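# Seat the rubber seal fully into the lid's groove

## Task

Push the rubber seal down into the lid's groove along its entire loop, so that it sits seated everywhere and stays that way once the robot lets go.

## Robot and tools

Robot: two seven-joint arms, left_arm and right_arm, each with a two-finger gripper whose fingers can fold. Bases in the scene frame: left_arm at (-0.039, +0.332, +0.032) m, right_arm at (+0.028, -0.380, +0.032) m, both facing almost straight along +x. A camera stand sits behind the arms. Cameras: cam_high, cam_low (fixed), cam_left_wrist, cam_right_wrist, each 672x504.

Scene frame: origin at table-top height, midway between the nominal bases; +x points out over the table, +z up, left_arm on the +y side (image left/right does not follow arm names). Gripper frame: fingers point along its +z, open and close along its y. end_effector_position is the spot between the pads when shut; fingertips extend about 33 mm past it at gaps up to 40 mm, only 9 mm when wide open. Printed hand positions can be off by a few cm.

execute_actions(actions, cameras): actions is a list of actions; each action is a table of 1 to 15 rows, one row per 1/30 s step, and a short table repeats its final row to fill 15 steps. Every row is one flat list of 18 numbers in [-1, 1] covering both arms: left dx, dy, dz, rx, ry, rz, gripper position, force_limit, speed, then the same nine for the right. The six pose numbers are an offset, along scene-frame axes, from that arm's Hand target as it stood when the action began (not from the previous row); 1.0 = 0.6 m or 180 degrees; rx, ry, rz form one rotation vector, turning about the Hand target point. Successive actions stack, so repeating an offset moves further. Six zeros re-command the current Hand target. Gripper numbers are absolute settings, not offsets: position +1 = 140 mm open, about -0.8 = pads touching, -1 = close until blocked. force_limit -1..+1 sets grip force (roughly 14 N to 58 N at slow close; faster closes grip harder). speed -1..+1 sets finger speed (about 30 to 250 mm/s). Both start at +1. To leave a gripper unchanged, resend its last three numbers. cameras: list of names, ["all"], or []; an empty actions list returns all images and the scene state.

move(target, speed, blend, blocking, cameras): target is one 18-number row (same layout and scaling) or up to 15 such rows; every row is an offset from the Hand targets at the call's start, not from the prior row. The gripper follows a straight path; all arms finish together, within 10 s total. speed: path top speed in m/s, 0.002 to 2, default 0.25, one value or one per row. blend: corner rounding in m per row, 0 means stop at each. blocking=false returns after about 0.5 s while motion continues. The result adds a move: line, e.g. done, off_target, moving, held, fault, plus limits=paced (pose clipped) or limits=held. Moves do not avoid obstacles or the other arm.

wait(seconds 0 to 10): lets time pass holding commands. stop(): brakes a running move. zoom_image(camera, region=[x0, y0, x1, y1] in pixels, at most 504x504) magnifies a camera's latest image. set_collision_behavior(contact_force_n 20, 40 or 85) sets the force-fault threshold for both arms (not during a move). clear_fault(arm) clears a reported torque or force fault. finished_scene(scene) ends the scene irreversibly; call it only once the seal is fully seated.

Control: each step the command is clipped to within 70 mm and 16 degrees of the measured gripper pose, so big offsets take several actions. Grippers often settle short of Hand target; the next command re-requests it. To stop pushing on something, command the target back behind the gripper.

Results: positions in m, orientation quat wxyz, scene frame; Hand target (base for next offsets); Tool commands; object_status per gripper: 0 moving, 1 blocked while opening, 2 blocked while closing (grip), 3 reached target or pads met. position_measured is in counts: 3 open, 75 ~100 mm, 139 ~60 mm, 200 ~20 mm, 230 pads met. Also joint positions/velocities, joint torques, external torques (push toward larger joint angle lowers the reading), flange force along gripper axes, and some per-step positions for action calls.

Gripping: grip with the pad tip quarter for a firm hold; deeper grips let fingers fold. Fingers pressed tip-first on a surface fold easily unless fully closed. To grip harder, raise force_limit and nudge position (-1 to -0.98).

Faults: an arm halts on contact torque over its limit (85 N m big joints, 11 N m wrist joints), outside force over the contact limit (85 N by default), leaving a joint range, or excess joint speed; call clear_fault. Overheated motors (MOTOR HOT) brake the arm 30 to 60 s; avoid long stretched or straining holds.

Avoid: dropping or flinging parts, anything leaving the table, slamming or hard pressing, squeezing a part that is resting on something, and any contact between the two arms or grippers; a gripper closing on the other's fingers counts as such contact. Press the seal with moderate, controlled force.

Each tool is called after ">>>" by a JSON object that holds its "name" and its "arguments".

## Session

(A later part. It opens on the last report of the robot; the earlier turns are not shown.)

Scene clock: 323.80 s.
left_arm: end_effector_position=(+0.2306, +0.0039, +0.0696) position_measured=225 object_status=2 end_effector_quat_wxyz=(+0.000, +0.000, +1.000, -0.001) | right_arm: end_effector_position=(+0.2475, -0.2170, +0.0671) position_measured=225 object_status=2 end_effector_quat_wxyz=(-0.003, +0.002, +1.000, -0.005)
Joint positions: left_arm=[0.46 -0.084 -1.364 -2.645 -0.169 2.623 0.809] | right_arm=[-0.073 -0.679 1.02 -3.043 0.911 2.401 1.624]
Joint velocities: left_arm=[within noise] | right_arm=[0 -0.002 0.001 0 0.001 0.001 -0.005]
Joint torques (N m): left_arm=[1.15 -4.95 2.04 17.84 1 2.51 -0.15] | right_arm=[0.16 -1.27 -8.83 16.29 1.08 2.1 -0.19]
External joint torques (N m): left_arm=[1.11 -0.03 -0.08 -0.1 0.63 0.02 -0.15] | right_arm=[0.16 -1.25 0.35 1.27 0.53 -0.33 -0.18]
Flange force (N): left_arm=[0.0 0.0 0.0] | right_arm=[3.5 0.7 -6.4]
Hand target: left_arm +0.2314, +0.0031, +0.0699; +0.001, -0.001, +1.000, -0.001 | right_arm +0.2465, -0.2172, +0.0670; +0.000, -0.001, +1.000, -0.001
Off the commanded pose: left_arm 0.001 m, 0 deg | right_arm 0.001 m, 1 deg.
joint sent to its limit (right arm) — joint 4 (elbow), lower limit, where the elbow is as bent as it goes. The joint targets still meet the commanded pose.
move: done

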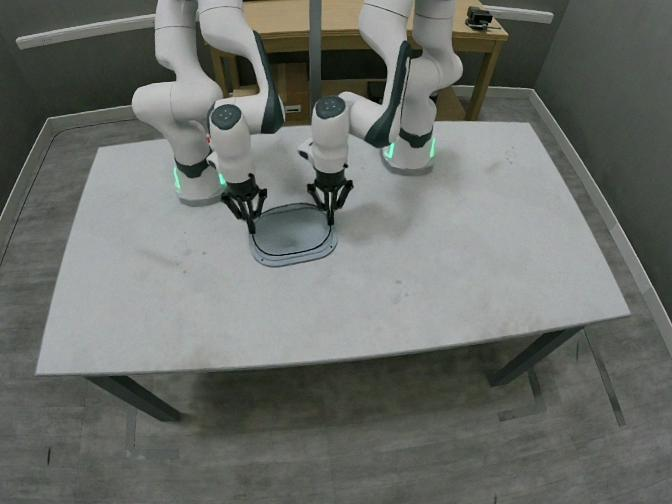

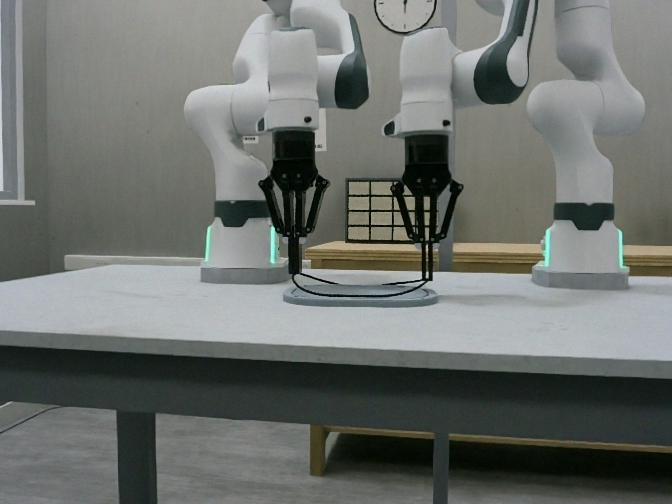

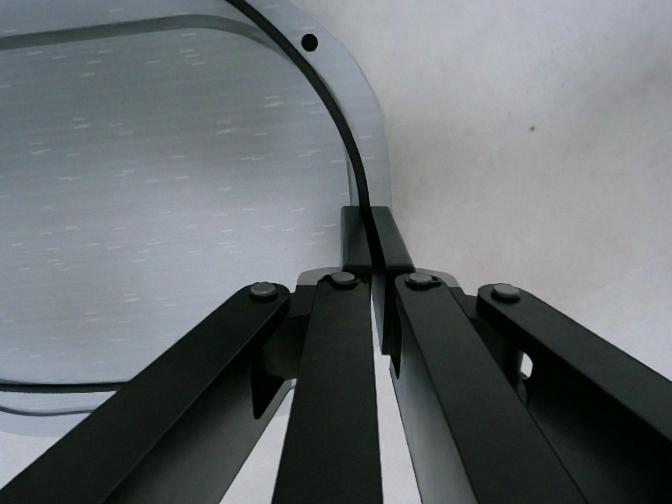

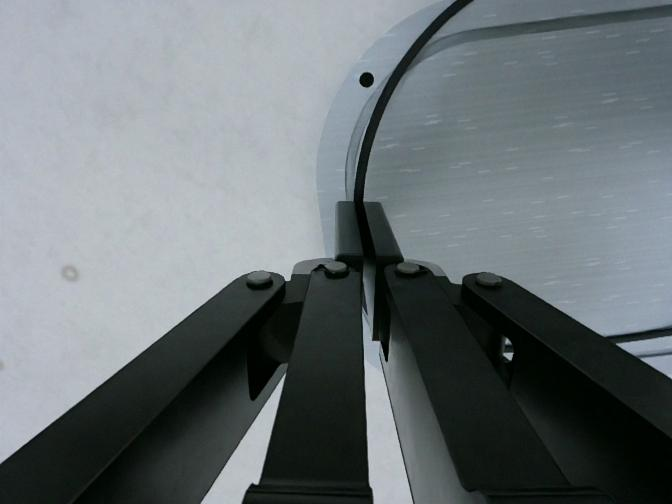

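>>> {"name": "move", "arguments": {"target": [[0.022,-0.003,0,0,0,0,-1,-1,-1,0.022,-0.002,0,0,0,0,-1,-1,-1],[0.022,-0.003,-0.022,0,0,0,-1,-1,-1,0.022,-0.002,-0.022,0,0,0,-1,-1,-1]], "speed": 0.08, "cameras": ["all"]}}

>>> {"name": "zoom_image", "arguments": {"camera": "cam_low", "region": [250, 200, 480, 330]}}

>>> {"name": "zoom_image", "arguments": {"camera": "cam_high", "region": [220, 170, 370, 280]}}

Scene clock: 332.90 s.
left_arm: end_effector_position=(+0.2443, +0.0013, +0.0564) position_measured=225 object_status=2 end_effector_quat_wxyz=(+0.000, +0.001, +1.000, -0.002) | right_arm: end_effector_position=(+0.2591, -0.2189, +0.0537) position_measured=225 object_status=2 end_effector_quat_wxyz=(-0.001, +0.002, +1.000, -0.002)
Joint positions: left_arm=[0.368 0.123 -1.186 -2.612 0.238 2.65 0.54] | right_arm=[-0.149 -0.57 1.062 -3.026 0.914 2.506 1.589]
Joint velocities: left_arm=[-0.001 -0.002 0 0.001 0 0 -0.005] | right_arm=[within noise]
Joint torques (N m): left_arm=[-0.01 -12.81 -1.92 17.67 0.47 2.33 -0.21] | right_arm=[0.49 -1.14 -8.33 15.79 0.61 2.5 -0.22]
External joint torques (N m): left_arm=[0.01 -0.33 1.06 0.02 0.12 -0.19 -0.21] | right_arm=[0.46 0.1 -0.05 1.33 0.12 0.07 -0.22]
Flange force (N): left_arm=[0.0 0.0 0.0] | right_arm=[-1.0 1.6 0.0]
Hand target: left_arm +0.2446, +0.0013, +0.0567; +0.001, -0.001, +1.000, -0.001 | right_arm +0.2597, -0.2184, +0.0538; +0.000, -0.001, +1.000, -0.001
Off the commanded pose: left_arm 0.000 m, 0 deg | right_arm 0.001 m, 0 deg.
move: done

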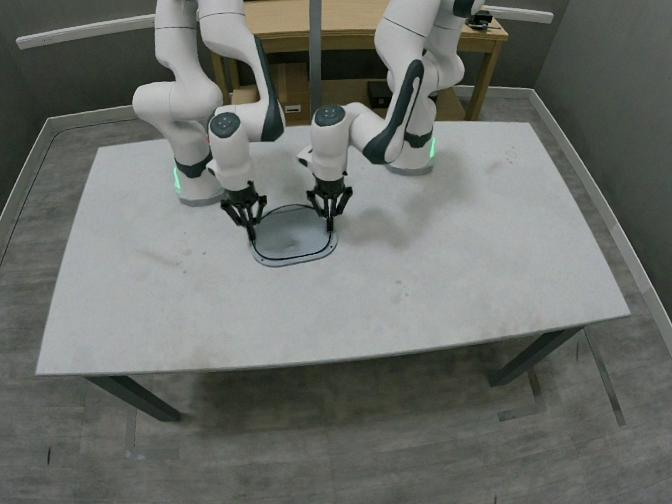

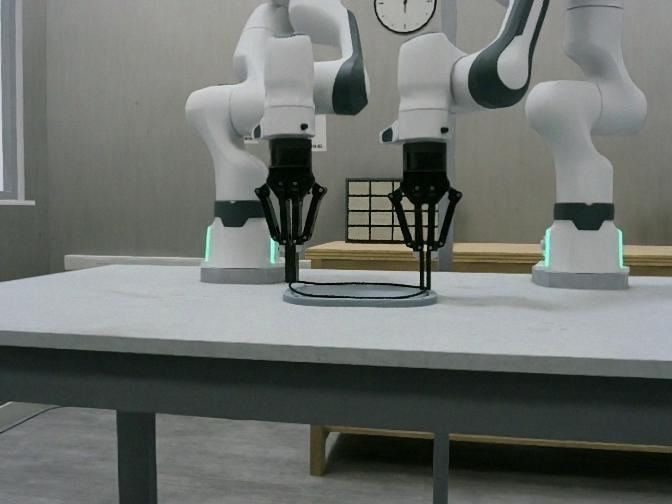

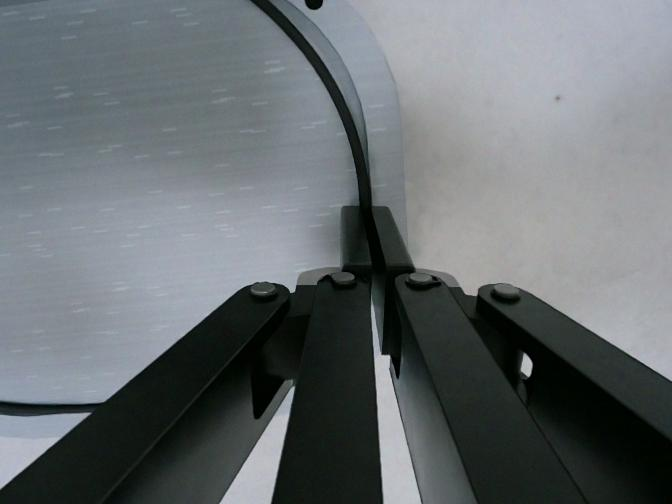

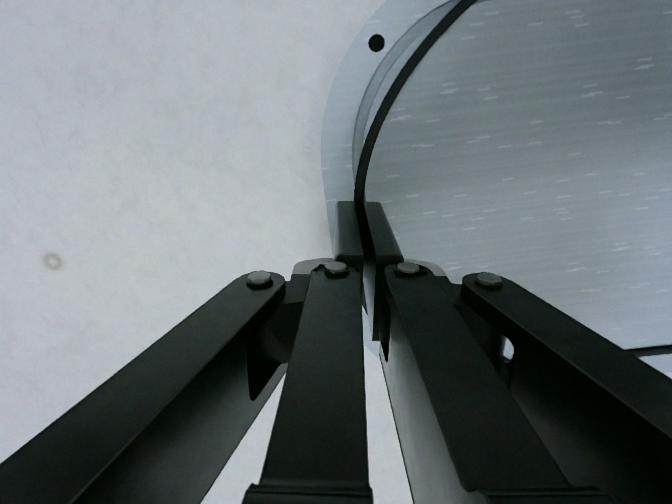

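Scaled by 2.191 from the camera's 672x504 image, which has a finer 960x720 frame.

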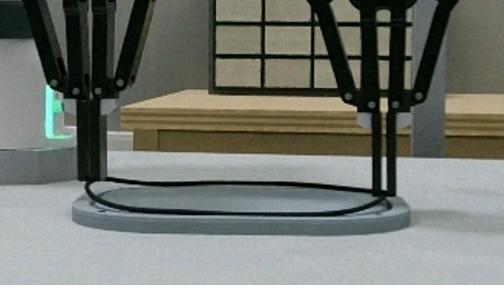

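Scaled by 3.360 from the camera's 672x504 image, which has a finer 960x720 frame.

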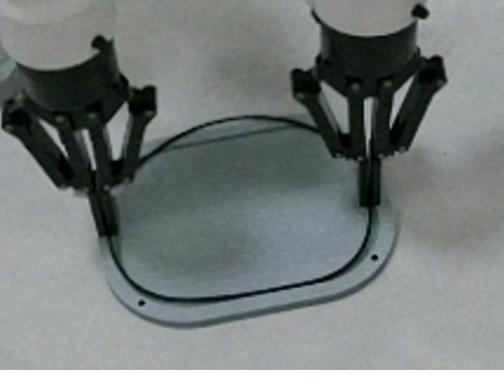

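>>> {"name": "move", "arguments": {"target": [0,0.002,-0.01,0,0,0,-1,-1,-1,0,-0.005,-0.01,0,0,0,-1,-1,-1], "speed": 0.04, "cameras": ["all"]}}

>>> {"name": "zoom_image", "arguments": {"camera": "cam_low", "region": [250, 200, 480, 330]}}

>>> {"name": "zoom_image", "arguments": {"camera": "cam_high", "region": [220, 170, 370, 280]}}

Scene clock: 338.50 s.
left_arm: end_effector_position=(+0.2443, +0.0036, +0.0507) position_measured=225 object_status=2 end_effector_quat_wxyz=(+0.000, +0.000, +1.000, +0.000) | right_arm: end_effector_position=(+0.2595, -0.2211, +0.0482) position_measured=225 object_status=2 end_effector_quat_wxyz=(-0.001, +0.001, +1.000, -0.002)
Joint positions: left_arm=[0.322 0.145 -1.13 -2.612 0.283 2.657 0.509] | right_arm=[-0.159 -0.534 1.069 -3.03 0.915 2.544 1.581]
Joint velocities: left_arm=[0.001 -0.001 0.001 0.001 -0.001 0.001 -0.006] | right_arm=[within noise]
Joint torques (N m): left_arm=[-0.03 -14.08 -2.35 17 1 2.73 -0.22] | right_arm=[0.48 -1.6 -7.95 15.08 0.57 2.47 -0.22]
External joint torques (N m): left_arm=[0.02 0 1.1 -0.32 0.65 0.22 -0.22] | right_arm=[0.46 0.16 -0.12 0.78 0.11 0.02 -0.22]
Flange force (N): left_arm=[0.0 0.0 0.0] | right_arm=[0.3 0.5 -0.3]
Hand target: left_arm +0.2446, +0.0025, +0.0507; +0.001, -0.001, +1.000, -0.001 | right_arm +0.2597, -0.2214, +0.0478; +0.000, -0.001, +1.000, -0.001
Off the commanded pose: left_arm 0.001 m, 0 deg | right_arm 0.001 m, 0 deg.
move: done

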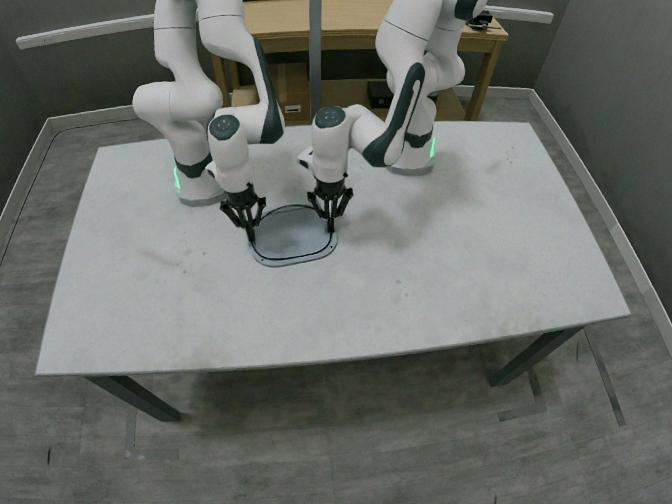

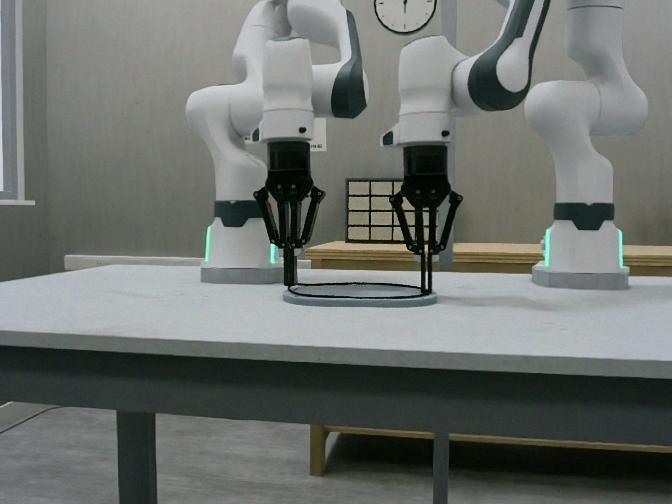

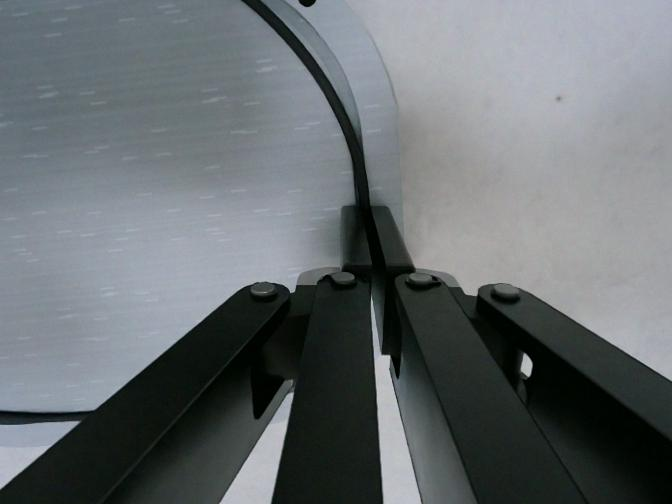

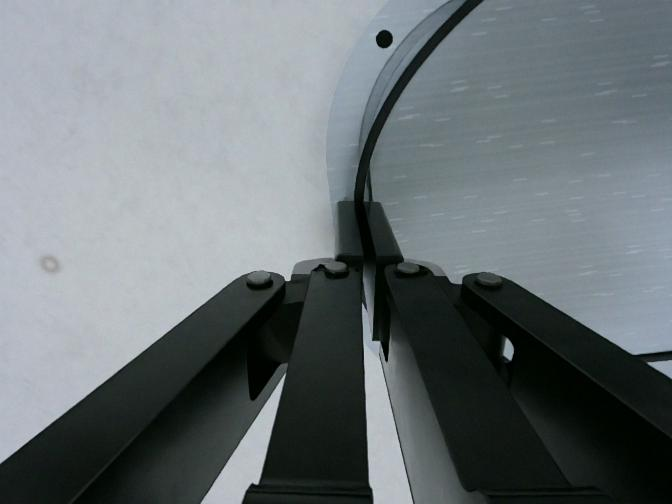

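Scaled by 2.191 from the camera's 672x504 image, which has a finer 960x720 frame.

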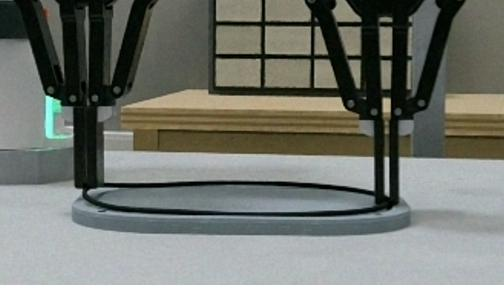

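Scaled by 3.360 from the camera's 672x504 image, which has a finer 960x720 frame.

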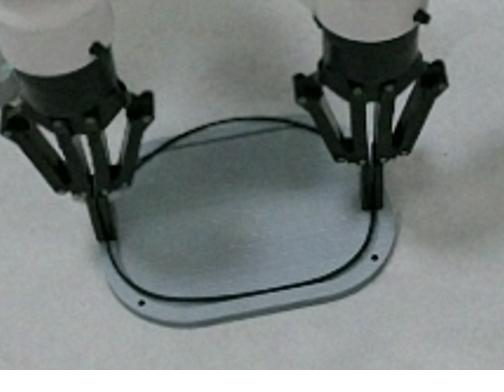

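>>> {"name": "execute_actions", "arguments": {"actions": [[[0,-0.001,-0.003,0,0,0,-1,-1,-1,0,0.002,-0.003,0,0,0,-1,-1,-1]],[[0,0,-0.003,0,0,0,-1,-1,-1,0,0,-0.003,0,0,0,-1,-1,-1]],[[0,0,-0.003,0,0,0,-1,-1,-1,0,0,-0.003,0,0,0,-1,-1,-1]]], "cameras": ["cam_low","cam_high"]}}

>>> {"name": "zoom_image", "arguments": {"camera": "cam_low", "region": [250, 200, 480, 330]}}

Scene clock: 344.50 s.
left_arm: end_effector_position=(+0.2476, +0.0017, +0.0490) position_measured=225 object_status=2 end_effector_quat_wxyz=(+0.004, +0.002, +1.000, +0.003) | right_arm: end_effector_position=(+0.2591, -0.2205, +0.0425) position_measured=225 object_status=2 end_effector_quat_wxyz=(-0.001, +0.000, +1.000, -0.002)
Joint positions: left_arm=[0.269 0.156 -1.076 -2.602 0.32 2.657 0.483] | right_arm=[-0.17 -0.495 1.084 -3.03 0.915 2.583 1.581]
Joint velocities: left_arm=[within noise] | right_arm=[0 0.001 0 0.001 -0.001 0.003 0.001]
Joint torques (N m): left_arm=[0.21 -8.86 0.14 12.06 0.95 4.13 -0.39] | right_arm=[0.3 -2.04 -7.35 15.21 0.53 2.55 0.02]
External joint torques (N m): left_arm=[0.17 6.73 3.69 -5.26 0.62 1.62 -0.39] | right_arm=[0.32 0.17 0.05 1.22 0.09 0.09 0.02]
External joint torques at the end of the 1st action: left_arm=[0.05 2.18 1.83 -1.28 0.65 1.1 -0.16] | right_arm=[0.35 -0.44 -0.09 1.42 0.1 0.03 -0.02]
External joint torques at the end of the 2nd action: left_arm=[0.43 4.32 2.49 -3.74 0.65 1.22 -0.29] | right_arm=[0.36 0.51 0.01 1.28 0.1 -0.04 -0.01]
Flange force (N): left_arm=[0.0 0.0 0.0] | right_arm=[-1.5 2.3 1.1]
Flange force at the end of the 1st action (N): left_arm=[0.0 0.0 0.0] | right_arm=[0.3 1.5 -3.6]
Flange force at the end of the 2nd action (N): left_arm=[0.0 0.0 0.0] | right_arm=[-2.2 2.6 2.0]
Hand target: left_arm +0.2446, +0.0019, +0.0453; +0.001, -0.001, +1.000, -0.001 | right_arm +0.2597, -0.2202, +0.0424; +0.000, -0.001, +1.000, -0.001
Off the commanded pose: left_arm 0.005 m, 1 deg | right_arm 0.001 m, 0 deg.
Step readings (end_effector_position of left_arm | right_arm; steps 1 to 15: 1st action; 16 to 30: 2nd action; 31 to 45: 3rd action):
0: (+0.2443, +0.0035, +0.0507) | (+0.2596, -0.2211, +0.0483)
1: (+0.2444, +0.0035, +0.0505) | (+0.2596, -0.2210, +0.0481)
2: (+0.2443, +0.0034, +0.0500) | (+0.2591, -0.2210, +0.0475)
4: (+0.2445, +0.0033, +0.0495) | (+0.2582, -0.2209, +0.0465)
8: (+0.2444, +0.0033, +0.0493) | (+0.2583, -0.2208, +0.0460)
15: (+0.2444, +0.0032, +0.0493) | (+0.2588, -0.2207, +0.0460)
16: (+0.2444, +0.0032, +0.0492) | (+0.2589, -0.2207, +0.0459)
17: (+0.2445, +0.0031, +0.0492) | (+0.2586, -0.2207, +0.0453)
19: (+0.2453, +0.0028, +0.0492) | (+0.2581, -0.2207, +0.0446)
23: (+0.2457, +0.0026, +0.0491) | (+0.2583, -0.2207, +0.0442)
30: (+0.2459, +0.0025, +0.0491) | (+0.2588, -0.2206, +0.0442)
31: (+0.2460, +0.0024, +0.0491) | (+0.2589, -0.2206, +0.0441)
32: (+0.2464, +0.0023, +0.0491) | (+0.2586, -0.2206, +0.0436)
34: (+0.2470, +0.0020, +0.0490) | (+0.2581, -0.2206, +0.0428)
38: (+0.2473, +0.0018, +0.0490) | (+0.2583, -0.2206, +0.0424)
45: (+0.2475, +0.0017, +0.0490) | (+0.2589, -0.2206, +0.0424)
Images, in order (width x height): cam_high 672x504, cam_low 672x504.

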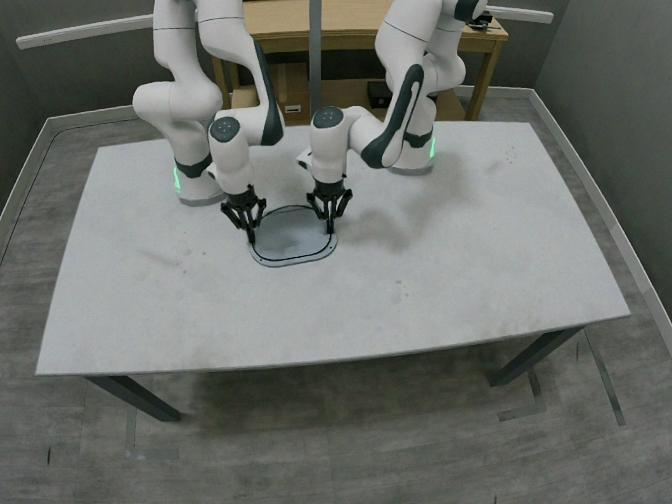

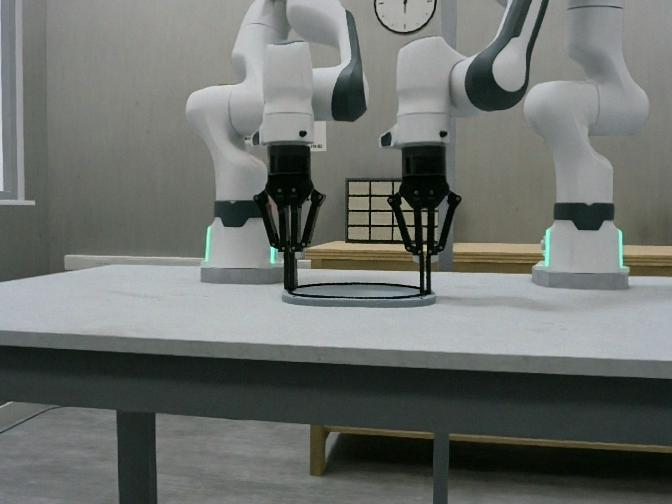

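Scaled by 2.191 from the camera's 672x504 image, which has a finer 960x720 frame.

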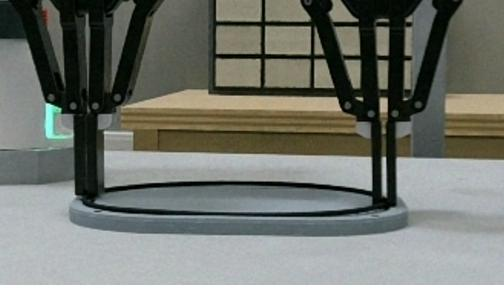

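>>> {"name": "execute_actions", "arguments": {"actions": [[[0.004,0,0.007,0,0,0,-1,-1,-1,0,0,-0.003,0,0,0,-1,-1,-1]],[[0,0,0,0,0,0,-1,-1,-1,0,0,-0.003,0,0,0,-1,-1,-1]],[[0,0,0,0,0,0,-1,-1,-1,0,0,-0.003,0,0,0,-1,-1,-1]]], "cameras": ["cam_right_wrist","cam_left_wrist","cam_high"]}}

>>> {"name": "zoom_image", "arguments": {"camera": "cam_high", "region": [220, 170, 370, 280]}}

Scene clock: 350.87 s.
left_arm: end_effector_position=(+0.2474, +0.0022, +0.0498) position_measured=225 object_status=2 end_effector_quat_wxyz=(+0.002, -0.003, +1.000, +0.000) | right_arm: end_effector_position=(+0.2612, -0.2202, +0.0397) position_measured=225 object_status=2 end_effector_quat_wxyz=(+0.000, +0.002, +1.000, -0.001)
Joint positions: left_arm=[0.293 0.154 -1.097 -2.604 0.304 2.657 0.49] | right_arm=[-0.187 -0.472 1.097 -3.026 0.915 2.608 1.581]
Joint torques (N m): left_arm=[1.03 -14.62 -3.37 16.83 0.48 2.85 0.13] | right_arm=[-0.22 4.46 -3.71 13.28 1.76 3.83 -0.11]
External joint torques (N m): left_arm=[0.95 0.45 0.16 -0.5 0.14 0.34 0.13] | right_arm=[-0.18 6.87 3.51 -0.6 1.33 1.36 -0.11]
External joint torques at the end of the 1st action: left_arm=[1.55 -0.1 -0.25 -0.5 -0.26 0.17 0.15] | right_arm=[-0.36 2.34 1.45 0.88 0.52 0.81 -0.07]
External joint torques at the end of the 2nd action: left_arm=[0.64 0.24 0.36 -0.66 0.11 0.14 0.18] | right_arm=[-0.54 5.06 2.69 0.49 1.18 1.53 -0.1]
Flange force (N): left_arm=[0.0 0.0 0.0] | right_arm=[-21.5 14.4 67.8]
Flange force at the end of the 1st action (N): left_arm=[0.0 0.0 0.0] | right_arm=[-12.0 7.6 27.2]
Flange force at the end of the 2nd action (N): left_arm=[0.0 0.0 0.0] | right_arm=[-20.4 12.8 55.2]
Hand target: left_arm +0.2470, +0.0019, +0.0495; +0.001, -0.001, +1.000, -0.001 | right_arm +0.2597, -0.2202, +0.0370; +0.000, -0.001, +1.000, -0.001
Off the commanded pose: left_arm 0.001 m, 0 deg | right_arm 0.003 m, 0 deg.
Step readings (end_effector_position of left_arm | right_arm; steps 1 to 15: 1st action; 16 to 30: 2nd action; 31 to 45: 3rd action):
0: (+0.2476, +0.0017, +0.0490) | (+0.2592, -0.2205, +0.0425)
1: (+0.2475, +0.0017, +0.0491) | (+0.2592, -0.2205, +0.0424)
2: (+0.2476, +0.0018, +0.0493) | (+0.2589, -0.2205, +0.0418)
4: (+0.2476, +0.0019, +0.0495) | (+0.2589, -0.2204, +0.0414)
8: (+0.2476, +0.0020, +0.0497) | (+0.2589, -0.2204, +0.0413)
15: (+0.2475, +0.0021, +0.0498) | (+0.2589, -0.2204, +0.0413)
16: (+0.2475, +0.0021, +0.0498) | (+0.2589, -0.2204, +0.0412)
17: (+0.2475, +0.0021, +0.0498) | (+0.2590, -0.2202, +0.0409)
19: (+0.2475, +0.0021, +0.0498) | (+0.2591, -0.2206, +0.0406)
23: (+0.2475, +0.0020, +0.0499) | (+0.2591, -0.2208, +0.0403)
30: (+0.2476, +0.0020, +0.0499) | (+0.2591, -0.2208, +0.0403)
31: (+0.2476, +0.0020, +0.0499) | (+0.2593, -0.2208, +0.0402)
32: (+0.2476, +0.0020, +0.0499) | (+0.2601, -0.2205, +0.0402)
34: (+0.2474, +0.0022, +0.0498) | (+0.2611, -0.2203, +0.0401)
38: (+0.2474, +0.0022, +0.0498) | (+0.2612, -0.2202, +0.0397)
45: (+0.2474, +0.0022, +0.0498) | (+0.2612, -0.2202, +0.0397)
Images, in order (width x height): cam_high 672x504, cam_left_wrist 672x504, cam_right_wrist 672x504.

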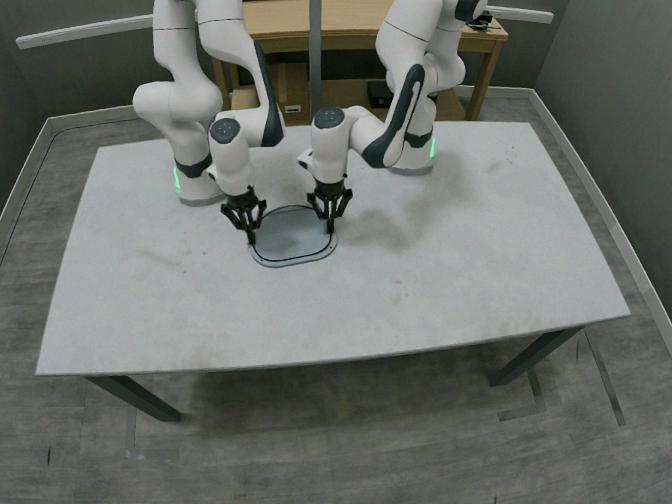

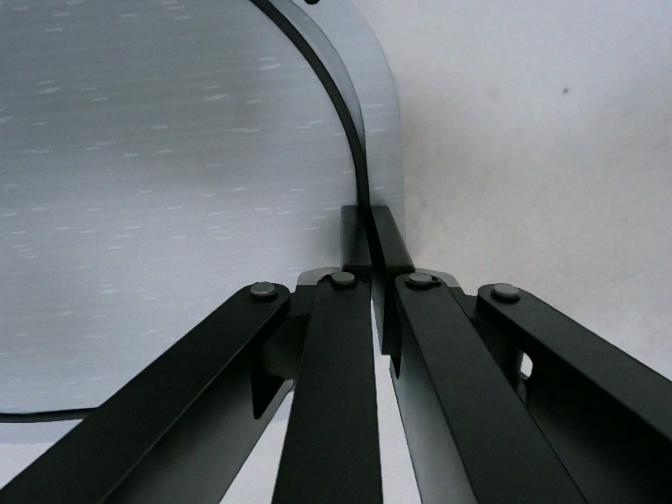

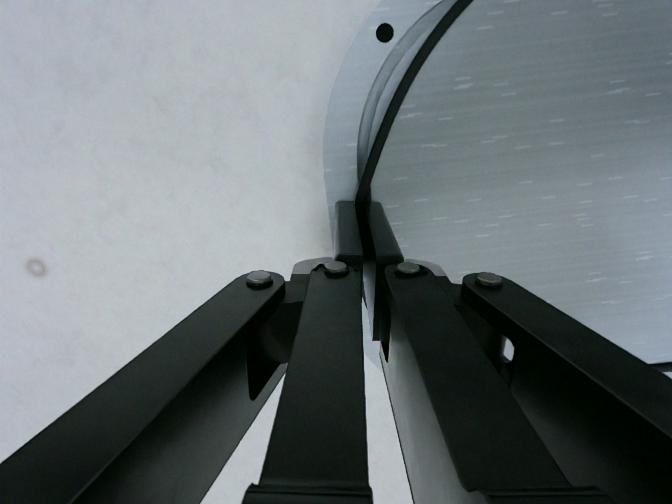

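Scaled by 3.360 from the camera's 672x504 image, which has a finer 960x720 frame.

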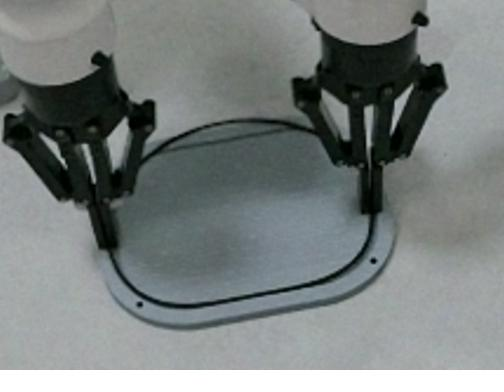

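>>> {"name": "move", "arguments": {"target": [[0,0,0,0,0,0,-1,-1,-1,0,0,0.006,0,0,0,-1,-1,-1],[0,0,0,0,0,0,-0.6,-1,-1,0,0,0.006,0,0,0,-0.6,-1,-1],[0,0,0.1,0,0,0,-0.6,-1,-1,0,0,0.106,0,0,0,-0.6,-1,-1]], "speed": 0.06, "cameras": ["all"]}}

>>> {"name": "zoom_image", "arguments": {"camera": "cam_high", "region": [220, 170, 370, 280]}}

Scene clock: 361.80 s.
left_arm: end_effector_position=(+0.2481, +0.0017, +0.1101) position_measured=205 object_status=3 end_effector_quat_wxyz=(+0.002, -0.004, +1.000, -0.001) | right_arm: end_effector_position=(+0.2601, -0.2198, +0.1004) position_measured=205 object_status=3 end_effector_quat_wxyz=(+0.000, -0.003, +1.000, +0.000)
Joint positions: left_arm=[0.193 -0.183 -1.069 -2.587 -0.26 2.485 0.895] | right_arm=[-0.06 -0.784 0.899 -3.018 0.812 2.277 1.617]
Joint velocities: left_arm=[-0.001 0.001 0 -0.001 0.001 0.001 0.006] | right_arm=[within noise]
Joint torques (N m): left_arm=[-0.05 -10.47 4.67 18.81 0.44 2.53 0.16] | right_arm=[0.18 -0.79 -9.89 18.46 0.76 2.13 0.36]
External joint torques (N m): left_arm=[-0.03 -0.26 0.64 -0.74 -0.02 0.05 0.16] | right_arm=[0.21 -1.29 -0.01 1.35 0.14 -0.32 0.36]
Flange force (N): left_arm=[0.0 0.0 0.0] | right_arm=[4.2 1.1 -7.7]
Hand target: left_arm +0.2470, +0.0019, +0.1095; +0.001, -0.001, +1.000, -0.001 | right_arm +0.2597, -0.2202, +0.1006; +0.000, -0.001, +1.000, -0.001
Off the commanded pose: left_arm 0.001 m, 0 deg | right_arm 0.001 m, 0 deg.
move: done

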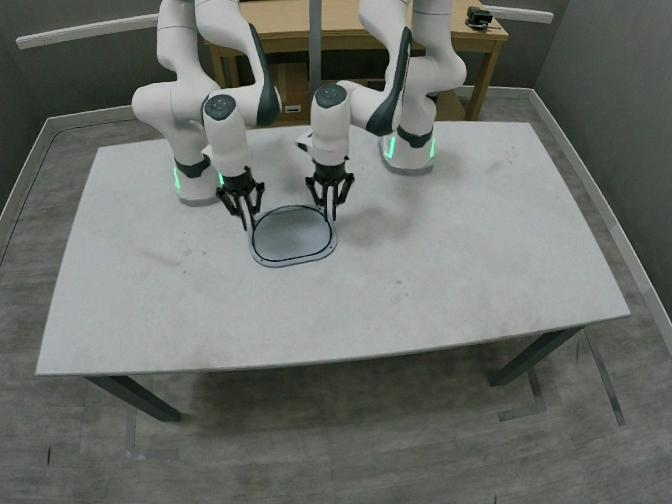

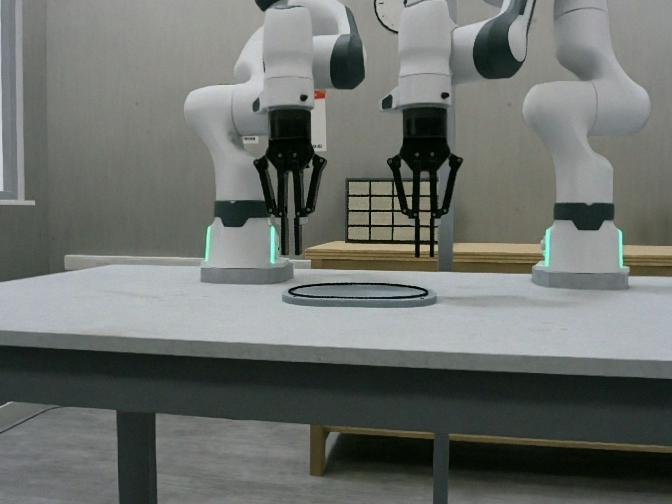

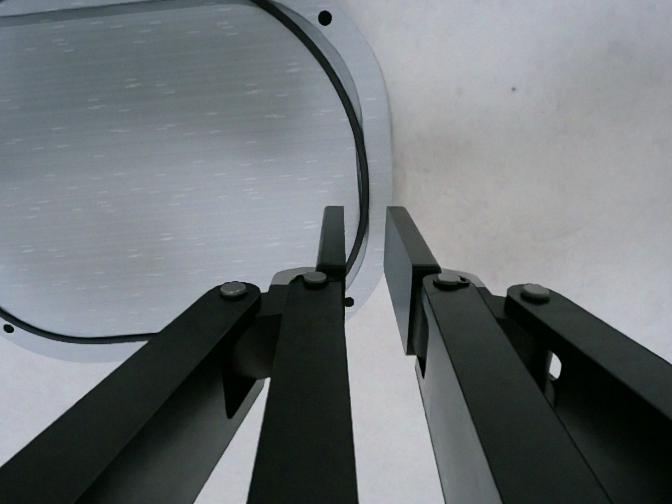

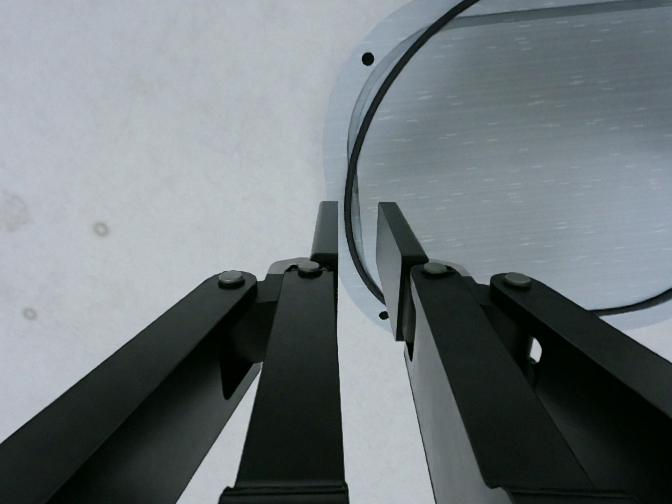

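Scaled by 3.360 from the camera's 672x504 image, which has a finer 960x720 frame.

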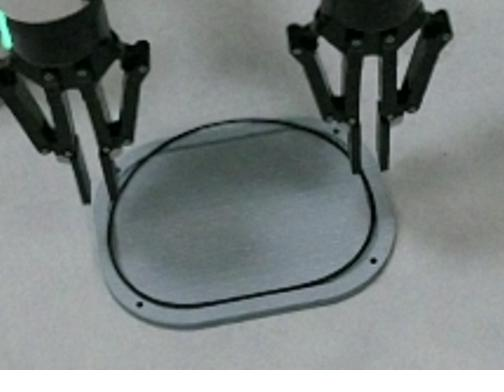

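>>> {"name": "move", "arguments": {"target": [0.05,0.25,0.25,0,0,0,-1,-1,0,0.1,-0.25,0.25,0,0,0,-1,-1,0], "cameras": ["all"]}}

>>> {"name": "zoom_image", "arguments": {"camera": "cam_high", "region": [235, 190, 355, 280]}}

>>> {"name": "zoom_image", "arguments": {"camera": "cam_low", "region": [270, 260, 450, 320]}}

Scene clock: 369.43 s.
left_arm: end_effector_position=(+0.2776, +0.1512, +0.2598) position_measured=233 object_status=3 end_effector_quat_wxyz=(+0.002, -0.006, +1.000, -0.002) | right_arm: end_effector_position=(+0.3209, -0.3697, +0.2508) position_measured=233 object_status=3 end_effector_quat_wxyz=(+0.002, +0.004, +1.000, -0.001)
Joint positions: left_arm=[0.011 -0.658 -0.472 -2.604 -0.312 1.988 1.309] | right_arm=[-0.357 -0.908 0.366 -2.792 0.302 1.908 1.338]
Joint velocities: left_arm=[-0.001 0.002 0 0 -0.001 0 0.006] | right_arm=[0 0 0.001 0.001 -0.001 0 -0.005]
Joint torques (N m): left_arm=[-0.04 -7.25 6.6 23.05 1.4 2.31 0.19] | right_arm=[0.86 -0.81 -7.05 25.27 0.47 2.16 -0.22]
External joint torques (N m): left_arm=[-0.05 0.45 0.13 -0.21 0.68 -0.15 0.19] | right_arm=[0.83 0.49 -0.25 1.37 -0.29 -0.33 -0.22]
Flange force (N): left_arm=[-1.5 0.7 0.0] | right_arm=[-3.3 0.1 -3.7]
Hand target: left_arm +0.2770, +0.1519, +0.2595; +0.001, -0.001, +1.000, -0.001 | right_arm +0.3197, -0.3702, +0.2506; +0.000, -0.001, +1.000, -0.001
Off the commanded pose: left_arm 0.001 m, 1 deg | right_arm 0.001 m, 1 deg.
move: done

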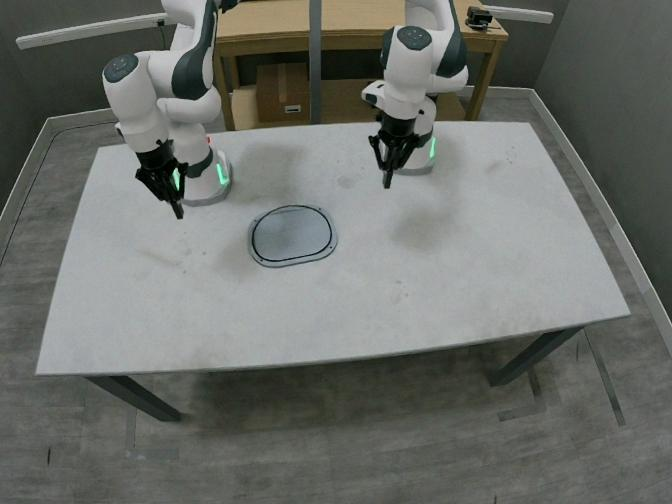

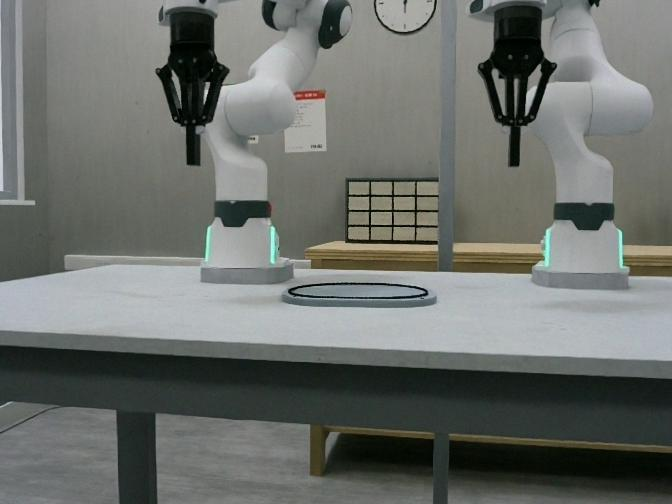

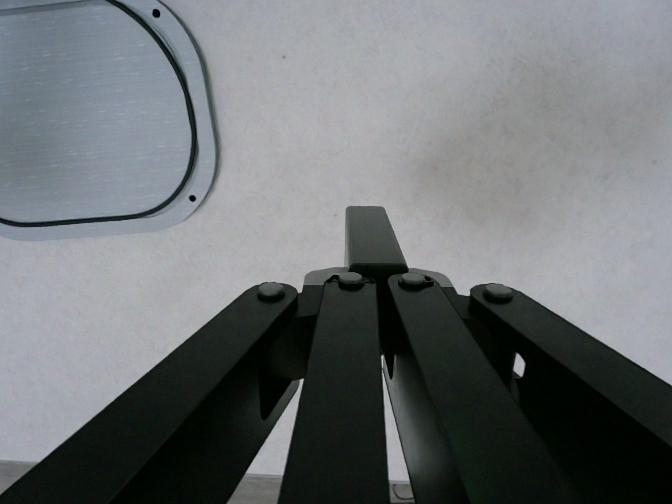

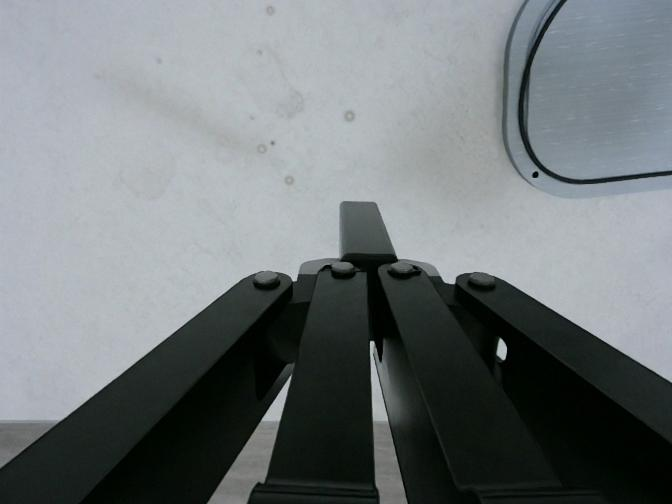

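Scaled by 4.200 from the camera's 672x504 image, which has a finer 960x720 frame.

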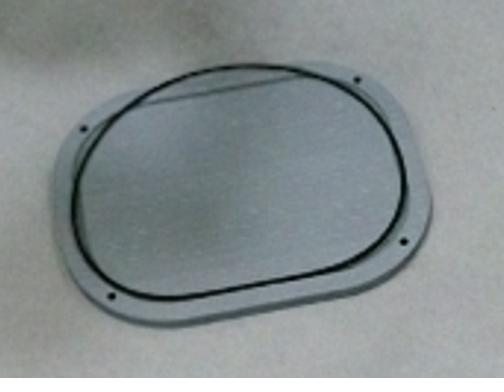

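Scaled by 2.800 from the camera's 672x504 image, which has a finer 960x720 frame.

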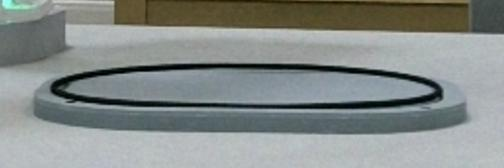

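>>> {"name": "move", "arguments": {"target": [-0.2,-0.4,0.15,0,0,0,-1,-1,0,0.1,-0.1,0,0,0,0,-1,-1,0], "cameras": ["cam_high","cam_left_wrist"]}}

>>> {"name": "zoom_image", "arguments": {"camera": "cam_left_wrist", "region": [150, 60, 500, 322]}}

Scene clock: 379.93 s.
left_arm: end_effector_position=(+0.1579, -0.0874, +0.3490) position_measured=233 object_status=3 end_effector_quat_wxyz=(+0.002, +0.002, +1.000, +0.000) | right_arm: end_effector_position=(+0.3788, -0.4286, +0.2504) position_measured=233 object_status=3 end_effector_quat_wxyz=(-0.001, +0.003, +1.000, +0.000)
Joint positions: left_arm=[0.053 -0.604 -0.946 -2.123 -0.482 1.722 0.849] | right_arm=[-0.469 -0.638 0.318 -2.647 0.208 2.023 1.259]
Joint velocities: left_arm=[0 -0.001 -0.001 0 0 0 -0.005] | right_arm=[within noise]
Joint torques (N m): left_arm=[1.09 -1.46 13.11 21.83 0.37 2.33 -0.25] | right_arm=[0.56 -8.44 -5.2 25.61 0.47 2.52 -0.24]
External joint torques (N m): left_arm=[1.15 -1.07 -0.82 0.09 -0.38 -0.15 -0.25] | right_arm=[0.55 0.52 -0.12 1.58 -0.24 0.06 -0.24]
Flange force (N): left_arm=[0.1 -2.5 0.4] | right_arm=[-5.4 -1.1 -2.5]
Hand target: left_arm +0.1570, -0.0881, +0.3495; +0.001, -0.001, +1.000, -0.001 | right_arm +0.3797, -0.4302, +0.2506; +0.000, -0.001, +1.000, -0.001
Off the commanded pose: left_arm 0.001 m, 0 deg | right_arm 0.002 m, 0 deg.
move: done
Images, in order (width x height): cam_high 672x504, cam_left_wrist 672x504.

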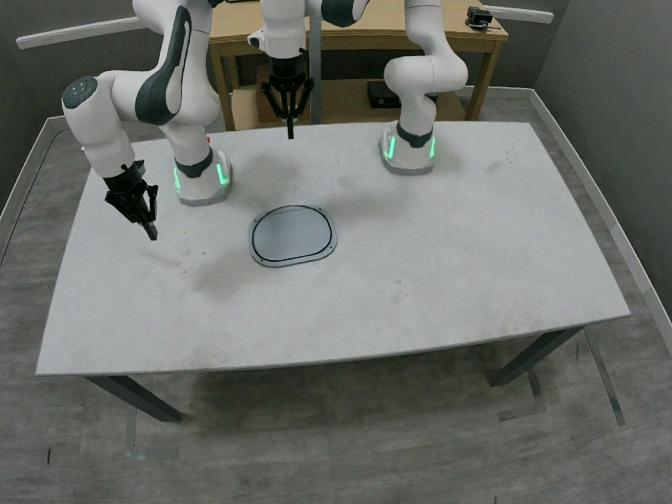

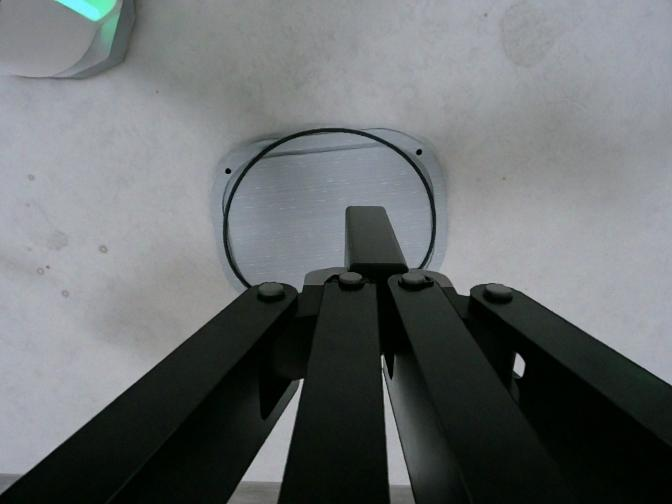

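Scaled by 1.440 from the camera's 672x504 image, which has a finer 960x720 frame.

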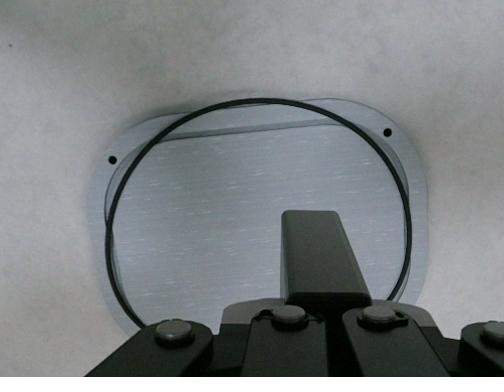

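>>> {"name": "move", "arguments": {"target": [[-0.07,-0.0315,-0.39,0,0,0,-1,-1,0,0,0,0,0,0,0,-1,-1,0],[-0.07,-0.0315,-0.47,0,0,0,-1,-1,0,0,0,0,0,0,0,-1,-1,0]], "speed": [0.2,0.08], "cameras": ["cam_high","cam_low"]}}

>>> {"name": "zoom_image", "arguments": {"camera": "cam_high", "region": [235, 170, 355, 280]}}

>>> {"name": "zoom_image", "arguments": {"camera": "cam_low", "region": [250, 200, 480, 330]}}

Scene clock: 401.30 s.
left_arm: end_effector_position=(+0.1146, -0.1053, +0.0669) position_measured=233 object_status=3 end_effector_quat_wxyz=(+0.001, -0.003, +1.000, +0.002) | right_arm: end_effector_position=(+0.3788, -0.4286, +0.2504) position_measured=233 object_status=3 end_effector_quat_wxyz=(-0.001, +0.003, +1.000, +0.000)
Joint positions: left_arm=[0.488 -0.51 -1.777 -2.465 -0.791 2.407 0.885] | right_arm=[-0.469 -0.638 0.318 -2.647 0.208 2.023 1.259]
Joint velocities: left_arm=[0.001 0.001 -0.002 0 0 0.004 0.004] | right_arm=[within noise]
Joint torques (N m): left_arm=[1.1 12.87 12.61 15.57 0.56 2.75 0.17] | right_arm=[0.37 -8.53 -5.06 25.62 0.5 2.51 -0.21]
External joint torques (N m): left_arm=[1.1 -0.38 -0.66 -0.17 0.05 0.27 0.17] | right_arm=[0.37 0.38 0.04 1.62 -0.21 0.05 -0.21]
Flange force (N): left_arm=[-4.9 -5.7 9.0] | right_arm=[-5.2 -0.9 -2.6]
Hand target: left_arm +0.1150, -0.1070, +0.0675; +0.001, -0.001, +1.000, -0.001 | right_arm +0.3797, -0.4302, +0.2506; +0.000, -0.001, +1.000, -0.001
Off the commanded pose: left_arm 0.002 m, 0 deg | right_arm 0.002 m, 0 deg.
move: done
Images, in order (width x height): cam_high 672x504, cam_low 672x504.

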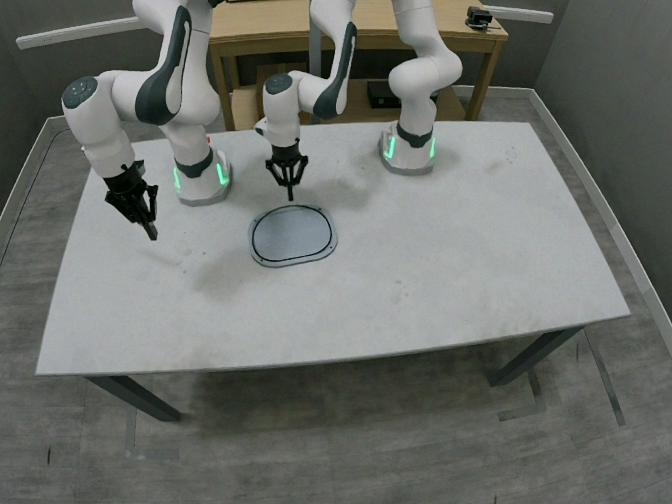

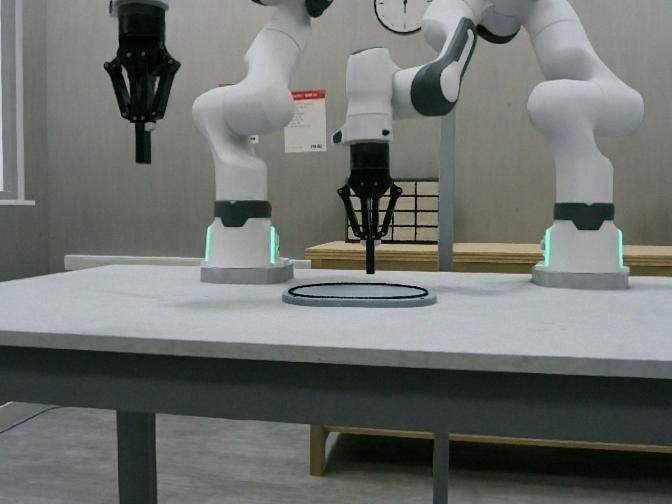

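Scaled by 4.200 from the camera's 672x504 image, which has a finer 960x720 frame.

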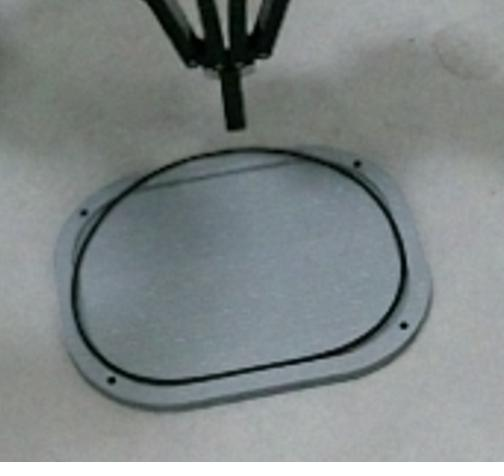

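Scaled by 2.191 from the camera's 672x504 image, which has a finer 960x720 frame.

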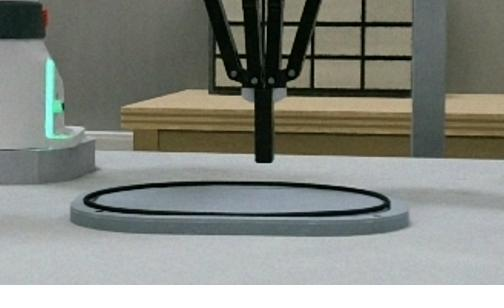

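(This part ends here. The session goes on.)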